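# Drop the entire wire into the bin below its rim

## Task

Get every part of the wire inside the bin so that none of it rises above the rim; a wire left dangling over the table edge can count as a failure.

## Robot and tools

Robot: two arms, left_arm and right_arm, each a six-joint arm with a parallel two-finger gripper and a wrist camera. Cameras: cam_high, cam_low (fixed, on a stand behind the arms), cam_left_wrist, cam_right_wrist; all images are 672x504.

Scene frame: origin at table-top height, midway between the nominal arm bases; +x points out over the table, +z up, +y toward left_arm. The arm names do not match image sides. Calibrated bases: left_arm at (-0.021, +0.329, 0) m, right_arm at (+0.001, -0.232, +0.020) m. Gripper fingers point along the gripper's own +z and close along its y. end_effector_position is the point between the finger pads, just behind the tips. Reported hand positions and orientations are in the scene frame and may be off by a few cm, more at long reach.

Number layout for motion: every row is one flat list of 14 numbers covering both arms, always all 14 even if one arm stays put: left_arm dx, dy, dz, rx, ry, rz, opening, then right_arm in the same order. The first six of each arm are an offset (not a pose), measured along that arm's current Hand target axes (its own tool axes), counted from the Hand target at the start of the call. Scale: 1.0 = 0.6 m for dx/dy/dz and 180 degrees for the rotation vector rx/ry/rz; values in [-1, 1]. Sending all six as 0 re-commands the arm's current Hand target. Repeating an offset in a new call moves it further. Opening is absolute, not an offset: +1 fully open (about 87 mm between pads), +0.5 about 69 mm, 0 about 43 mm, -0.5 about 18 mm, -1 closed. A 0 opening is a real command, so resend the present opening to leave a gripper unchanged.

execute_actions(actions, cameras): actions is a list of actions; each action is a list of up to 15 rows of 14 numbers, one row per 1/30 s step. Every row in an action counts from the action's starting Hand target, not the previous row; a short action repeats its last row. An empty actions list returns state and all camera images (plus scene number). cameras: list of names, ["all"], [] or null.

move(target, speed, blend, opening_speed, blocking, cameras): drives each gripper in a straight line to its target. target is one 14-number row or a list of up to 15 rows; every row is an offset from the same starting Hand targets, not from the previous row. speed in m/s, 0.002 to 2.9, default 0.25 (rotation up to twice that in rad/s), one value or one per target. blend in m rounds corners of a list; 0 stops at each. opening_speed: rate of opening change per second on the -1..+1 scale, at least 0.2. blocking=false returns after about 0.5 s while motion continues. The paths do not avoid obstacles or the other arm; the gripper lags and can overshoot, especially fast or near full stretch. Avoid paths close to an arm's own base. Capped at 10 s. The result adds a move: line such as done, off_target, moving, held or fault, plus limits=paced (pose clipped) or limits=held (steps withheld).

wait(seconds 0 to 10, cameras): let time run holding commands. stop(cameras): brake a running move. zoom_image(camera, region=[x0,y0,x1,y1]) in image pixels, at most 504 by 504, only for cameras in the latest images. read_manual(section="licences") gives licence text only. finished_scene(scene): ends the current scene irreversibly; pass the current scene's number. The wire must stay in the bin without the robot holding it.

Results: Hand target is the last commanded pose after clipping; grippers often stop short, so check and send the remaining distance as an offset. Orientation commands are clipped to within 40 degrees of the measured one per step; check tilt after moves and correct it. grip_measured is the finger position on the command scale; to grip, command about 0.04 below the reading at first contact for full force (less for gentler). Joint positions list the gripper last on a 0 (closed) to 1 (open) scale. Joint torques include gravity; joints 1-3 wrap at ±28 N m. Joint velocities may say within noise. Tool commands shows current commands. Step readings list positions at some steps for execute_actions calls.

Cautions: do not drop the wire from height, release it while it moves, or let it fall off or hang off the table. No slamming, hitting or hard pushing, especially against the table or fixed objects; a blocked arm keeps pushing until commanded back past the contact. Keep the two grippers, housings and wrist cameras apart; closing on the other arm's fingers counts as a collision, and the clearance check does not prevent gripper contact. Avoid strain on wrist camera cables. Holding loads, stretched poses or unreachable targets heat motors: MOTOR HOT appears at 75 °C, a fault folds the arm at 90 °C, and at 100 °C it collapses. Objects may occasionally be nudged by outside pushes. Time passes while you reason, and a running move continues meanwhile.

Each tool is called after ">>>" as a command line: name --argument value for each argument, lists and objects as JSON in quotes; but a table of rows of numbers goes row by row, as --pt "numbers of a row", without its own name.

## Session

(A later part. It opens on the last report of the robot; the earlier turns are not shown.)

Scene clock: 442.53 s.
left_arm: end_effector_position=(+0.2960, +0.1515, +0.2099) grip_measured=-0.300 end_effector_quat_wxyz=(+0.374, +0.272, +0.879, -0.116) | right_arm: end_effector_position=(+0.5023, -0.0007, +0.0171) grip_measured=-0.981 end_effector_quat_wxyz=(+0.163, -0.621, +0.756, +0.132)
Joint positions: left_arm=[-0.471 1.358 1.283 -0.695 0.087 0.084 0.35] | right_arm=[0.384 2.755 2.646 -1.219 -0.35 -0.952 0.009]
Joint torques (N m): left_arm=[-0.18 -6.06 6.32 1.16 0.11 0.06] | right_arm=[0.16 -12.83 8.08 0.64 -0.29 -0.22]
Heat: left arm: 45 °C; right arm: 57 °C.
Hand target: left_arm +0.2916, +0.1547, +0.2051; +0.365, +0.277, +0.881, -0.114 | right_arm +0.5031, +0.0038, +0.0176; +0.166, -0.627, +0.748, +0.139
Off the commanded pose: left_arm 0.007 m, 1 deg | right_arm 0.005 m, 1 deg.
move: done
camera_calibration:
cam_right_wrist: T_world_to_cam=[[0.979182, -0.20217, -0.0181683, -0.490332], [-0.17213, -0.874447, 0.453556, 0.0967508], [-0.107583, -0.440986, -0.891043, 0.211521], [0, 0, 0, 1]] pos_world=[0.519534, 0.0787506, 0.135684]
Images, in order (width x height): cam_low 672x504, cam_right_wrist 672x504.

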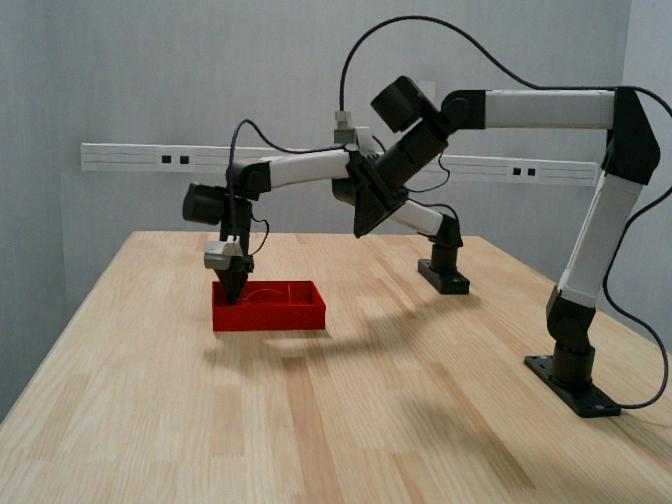

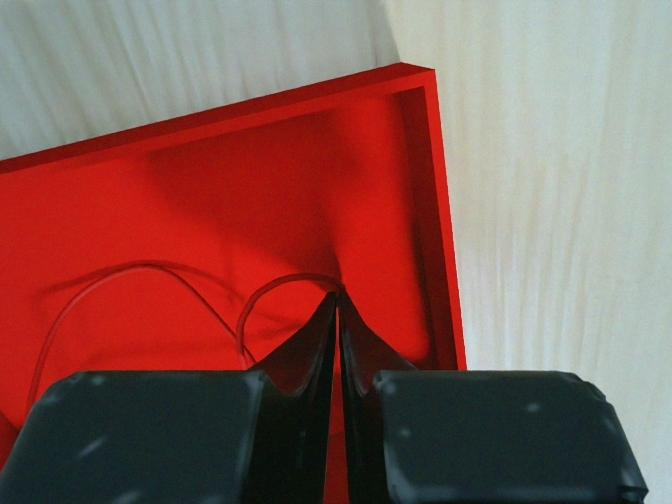

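>>> move --pt "0 0 0 0 0 0 -0.3 0 0 0.012 0 0 0 -1" --pt "0 0 0 0 0 0 -0.3 0 0 0.012 0 0 0 -0.72" --pt "0 0 0 0 0 0 -0.3 0 0 -0.25 0 0 0 -0.72" --speed 0.12 --opening_speed 0.4 --cameras '["cam_right_wrist","cam_low","cam_high"]'

>>> zoom_image --camera "cam_low" --region '[200, 265, 340, 340]'

>>> zoom_image --camera "cam_right_wrist" --region '[100, 0, 600, 380]'

>>> zoom_image --camera "cam_high" --region '[220, 230, 350, 330]'

Scene clock: 449.37 s.
left_arm: end_effector_position=(+0.2960, +0.1515, +0.2099) grip_measured=-0.300 end_effector_quat_wxyz=(+0.374, +0.272, +0.879, -0.116) | right_arm: end_effector_position=(+0.4904, -0.0607, +0.1225) grip_measured=-0.720 end_effector_quat_wxyz=(+0.178, -0.615, +0.758, +0.126)
Joint positions: left_arm=[-0.471 1.358 1.283 -0.695 0.087 0.084 0.35] | right_arm=[0.281 2.635 2.843 -1.538 -0.372 -1.041 0.14]
Joint torques (N m): left_arm=[-0.2 -6.06 6.32 1.16 0.11 0.06] | right_arm=[-0.18 -18.03 6.99 0.7 -0.3 -0.21]
Heat: left arm: 44 °C; right arm: 59 °C.
Hand target: left_arm +0.2916, +0.1547, +0.2051; +0.365, +0.277, +0.881, -0.114 | right_arm +0.4921, -0.0587, +0.1537; +0.166, -0.627, +0.748, +0.139
Off the commanded pose: left_arm 0.007 m, 1 deg | right_arm 0.031 m, 3 deg.
elbow stopped short (right arm): the move would have taken joint 3 (elbow) straighter than the controller allows.
move: off_target (right_arm)
camera_calibration:
cam_right_wrist: T_world_to_cam=[[0.975786, -0.21863, 0.00645174, -0.491243], [-0.199268, -0.876434, 0.438355, 0.00945123], [-0.090183, -0.429026, -0.898779, 0.270839], [0, 0, 0, 1]] pos_world=[0.505656, 0.0170799, 0.242451]
Images, in order (width x height): cam_high 672x504, cam_low 672x504, cam_right_wrist 672x504.

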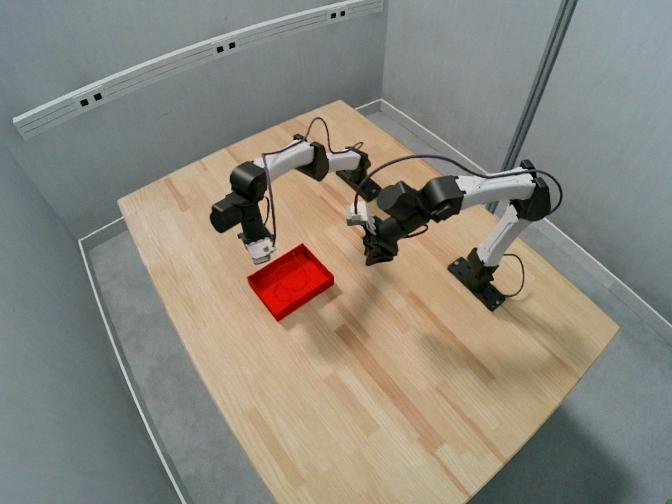

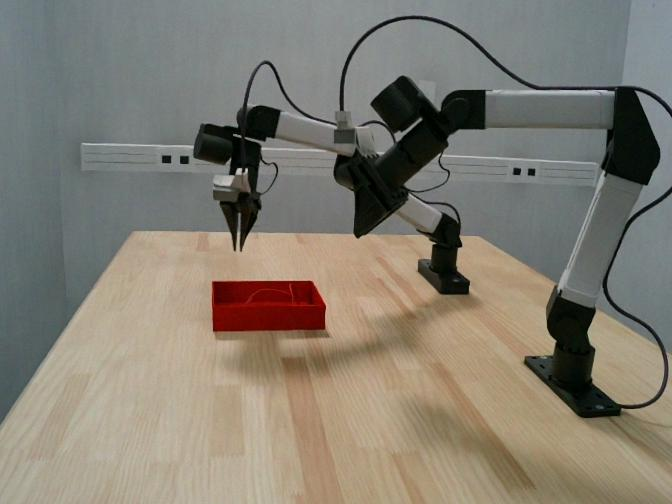

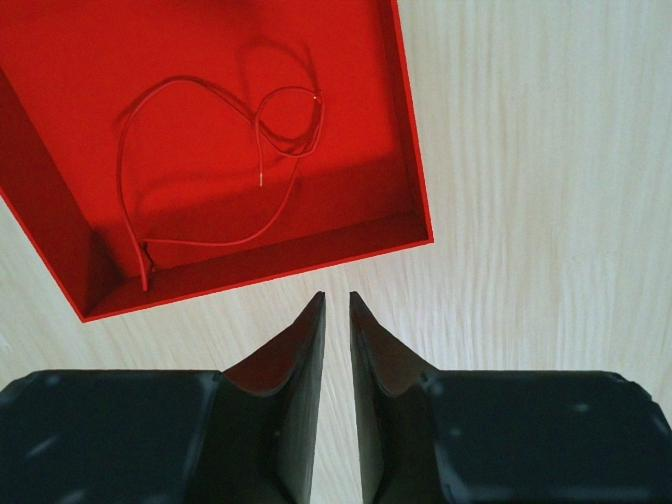

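Scaled by 3.600 from the camera's 672x504 image, which has a finer 960x720 frame.

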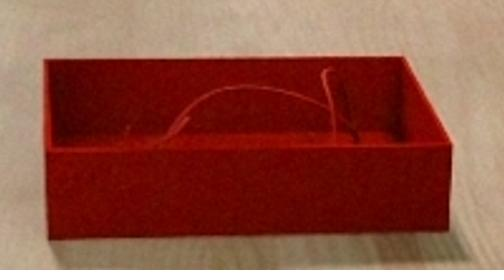

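Scaled by 1.008 from the camera's 672x504 image, which has a finer 960x720 frame.

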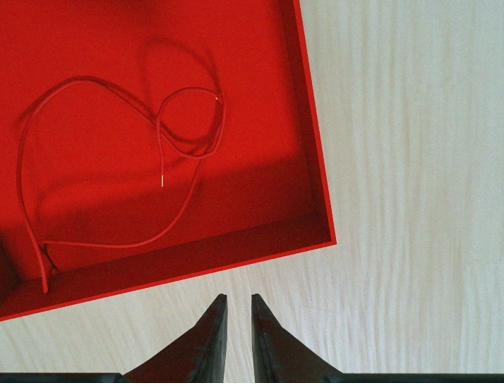

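Scaled by 3.877 from the camera's 672x504 image, which has a finer 960x720 frame.

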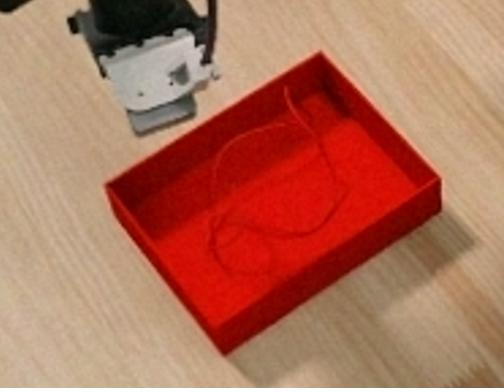

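>>> zoom_image --camera "cam_low" --region '[260, 270, 340, 320]'

>>> zoom_image --camera "cam_right_wrist" --region '[60, 180, 260, 330]'

Scaled by 6.300 from the camera's 672x504 image, which has a finer 960x720 frame.

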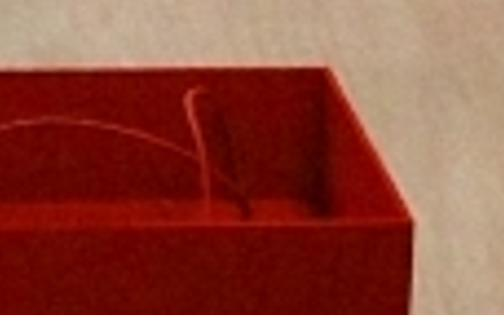

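Scaled by 2.520 from the camera's 672x504 image, which has a finer 960x720 frame.

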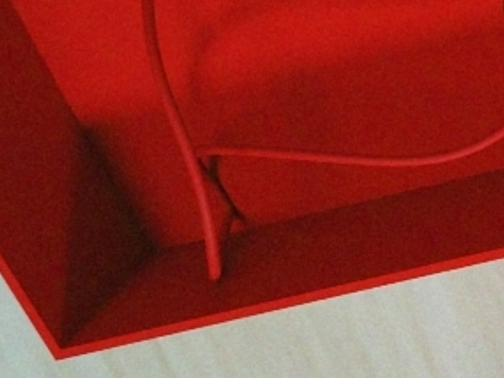

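>>> move --pt "0 0 0 0 0 0 -0.3 0.3775 0.324 -0.286 0.141 0 0.302 -0.72" --pt "-0.081 -0.236 0.361 0.1362 0.0796 0.1769 -0.3 0.3775 0.324 -0.286 0.141 0 0.302 -0.72" --speed 0.3 --cameras '["cam_left_wrist","cam_low","cam_high"]'

>>> zoom_image --camera "cam_left_wrist" --region '[100, 0, 600, 380]'

>>> zoom_image --camera "cam_high" --region '[220, 230, 350, 330]'

Scene clock: 476.20 s.
left_arm: end_effector_position=(+0.3631, -0.0665, +0.0836) grip_measured=-0.300 end_effector_quat_wxyz=(+0.204, +0.583, +0.771, -0.156) | right_arm: end_effector_position=(+0.2569, -0.2988, +0.2121) grip_measured=-0.720 end_effector_quat_wxyz=(+0.213, -0.172, +0.961, +0.039)
Joint positions: left_arm=[-0.744 2.469 2.408 -1.056 0.261 0.482 0.35] | right_arm=[-0.343 1.372 1.397 -1.255 -0.277 -0.653 0.14]
Joint torques (N m): left_arm=[-0.54 -14.06 9.74 0.73 0.22 0.06] | right_arm=[-0.38 -6.12 4.85 0.9 -0.03 -0.08]
Heat: left arm: 43 °C; right arm: 70 °C.
Hand target: left_arm +0.3642, -0.0686, +0.0861; +0.205, +0.588, +0.766, -0.158 | right_arm +0.2522, -0.2984, +0.2135; +0.213, -0.169, +0.962, +0.038
Off the commanded pose: left_arm 0.004 m, 1 deg | right_arm 0.005 m, 0 deg.
move: done
camera_calibration:
cam_left_wrist: T_world_to_cam=[[-0.964366, -0.264555, -0.00306531, 0.330934], [-0.249377, 0.905045, 0.344537, 0.142858], [-0.0883747, 0.333024, -0.938768, 0.278838], [0, 0, 0, 1]] pos_world=[0.379409, -0.134603, 0.213559]
Images, in order (width x height): cam_high 672x504, cam_low 672x504, cam_left_wrist 672x504.

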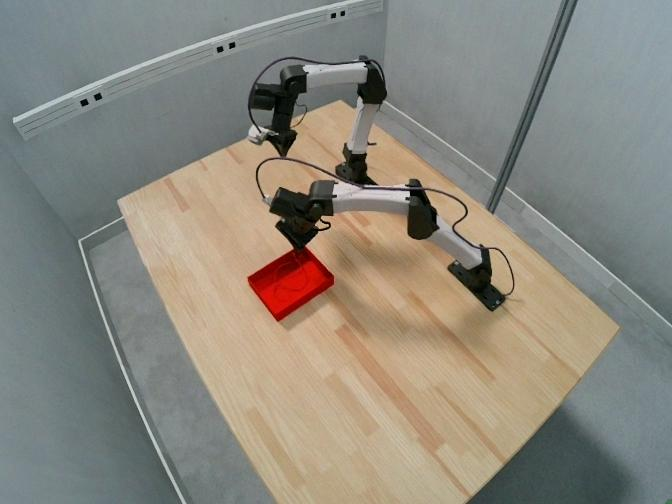

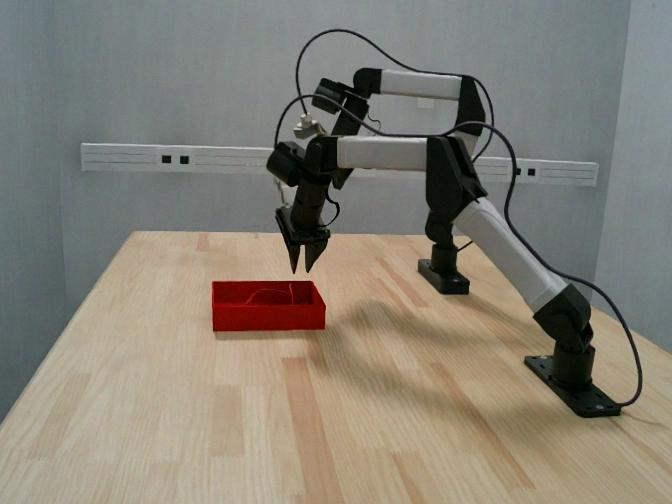

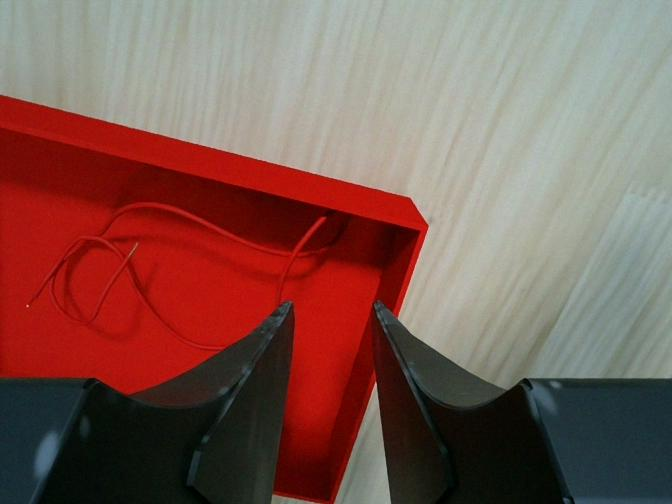

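Scaled by 1.008 from the camera's 672x504 image, which has a finer 960x720 frame.

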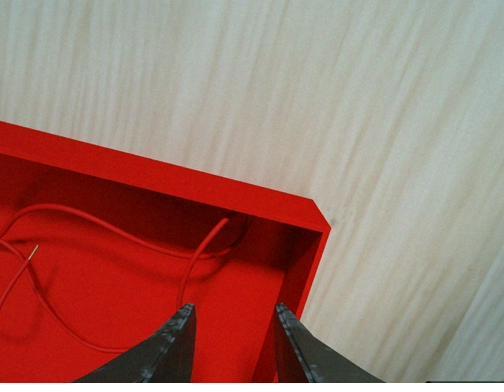

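Scaled by 3.877 from the camera's 672x504 image, which has a finer 960x720 frame.

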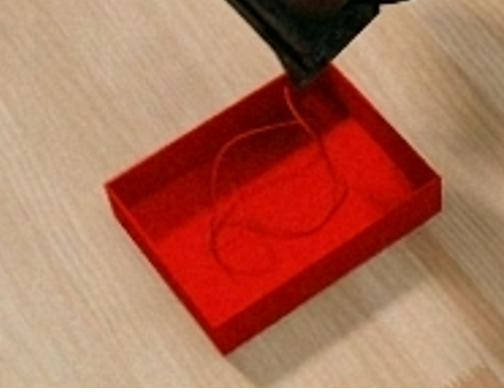

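>>> move --pt "0 0 -0.15 0 0 0 -0.3 0 0 0 0 0 0 -0.72" --pt "0 0.3 -0.35 0 0 0 -0.3 0 0 0 0 0 0 -0.72" --speed 0.2 --blend '[0.03,0]' --cameras '["all"]'

>>> zoom_image --camera "cam_low" --region '[200, 265, 340, 340]'

>>> zoom_image --camera "cam_high" --region '[230, 235, 345, 325]'

Scene clock: 487.07 s.
left_arm: end_effector_position=(+0.5098, +0.0832, +0.2471) grip_measured=-0.300 end_effector_quat_wxyz=(+0.422, +0.521, +0.732, -0.121) | right_arm: end_effector_position=(+0.2569, -0.2988, +0.2121) grip_measured=-0.720 end_effector_quat_wxyz=(+0.213, -0.172, +0.961, +0.039)
Joint positions: left_arm=[-0.344 2.44 2.845 -1.144 0.423 0.696 0.35] | right_arm=[-0.343 1.372 1.397 -1.255 -0.277 -0.653 0.14]
Joint torques (N m): left_arm=[-0.8 -16.08 8.03 1.43 0.26 0.03] | right_arm=[-0.4 -6.02 4.89 0.93 -0.06 -0.08]
Heat: left arm: 45 °C; right arm: 62 °C.
Hand target: left_arm +0.5110, +0.0796, +0.2680; +0.206, +0.588, +0.766, -0.158 | right_arm +0.2522, -0.2984, +0.2135; +0.213, -0.169, +0.962, +0.038
Off the commanded pose: left_arm 0.021 m, 27 deg | right_arm 0.005 m, 0 deg.
elbow stopped short (left arm): the move would have taken joint 3 (elbow) straighter than the controller allows.
move: off_target (left_arm)
camera_calibration:
cam_left_wrist: T_world_to_cam=[[-0.865982, -0.421149, -0.269646, 0.541276], [-0.435204, 0.900292, -0.0084529, 0.170026], [0.24632, 0.110031, -0.962922, 0.249341], [0, 0, 0, 1]] pos_world=[0.481313, 0.0474492, 0.387486]
cam_right_wrist: T_world_to_cam=[[0.340463, -0.939995, -0.0222257, -0.362268], [-0.840192, -0.314756, 0.441595, 0.0467077], [-0.422093, -0.131673, -0.896939, 0.401856], [0, 0, 0, 1]] pos_world=[0.332203, -0.272914, 0.331763]

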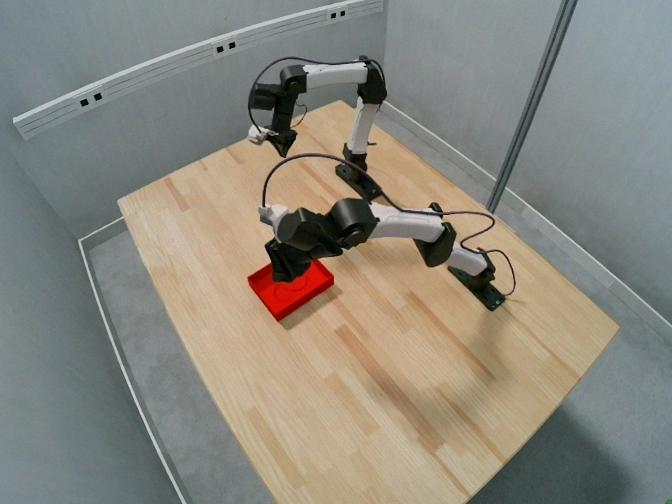

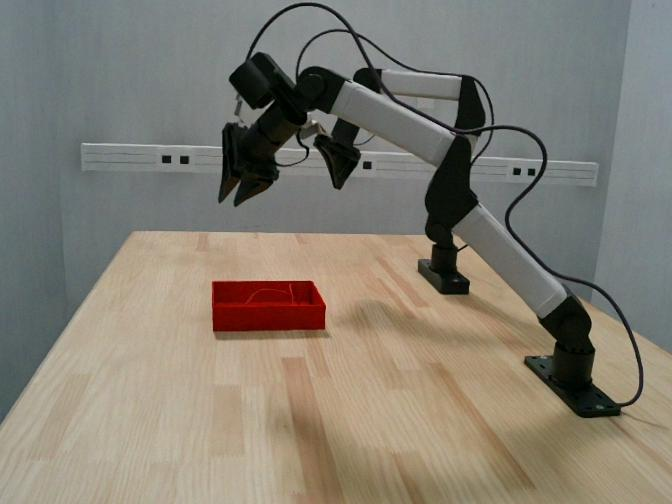

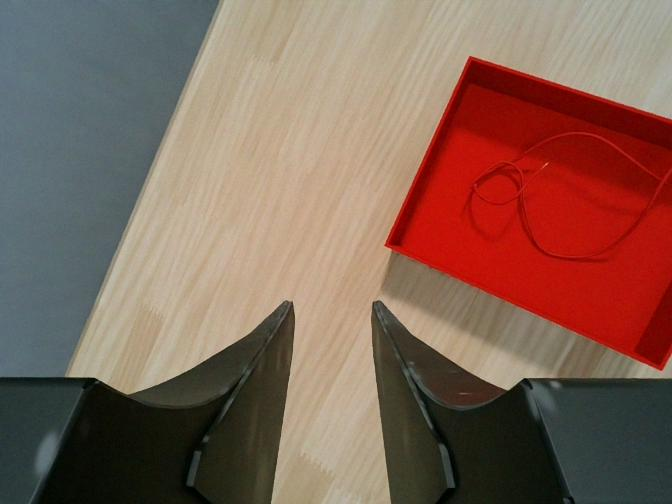

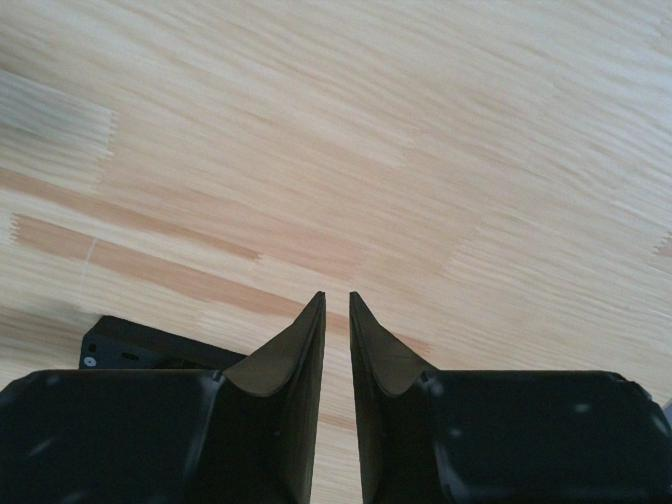

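Scaled by 3.600 from the camera's 672x504 image, which has a finer 960x720 frame.

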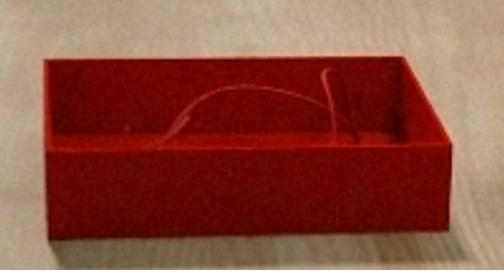

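Scaled by 4.383 from the camera's 672x504 image, which has a finer 960x720 frame.

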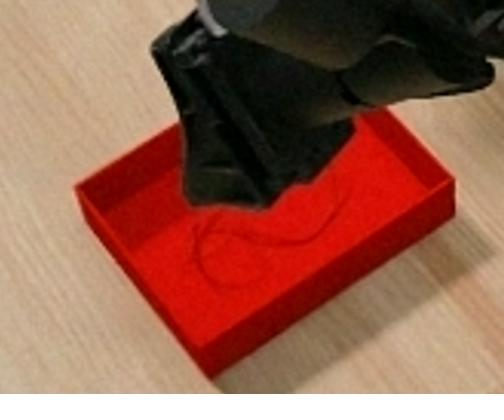

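>>> finished_scene --scene 2

The scene is finished: the task was done.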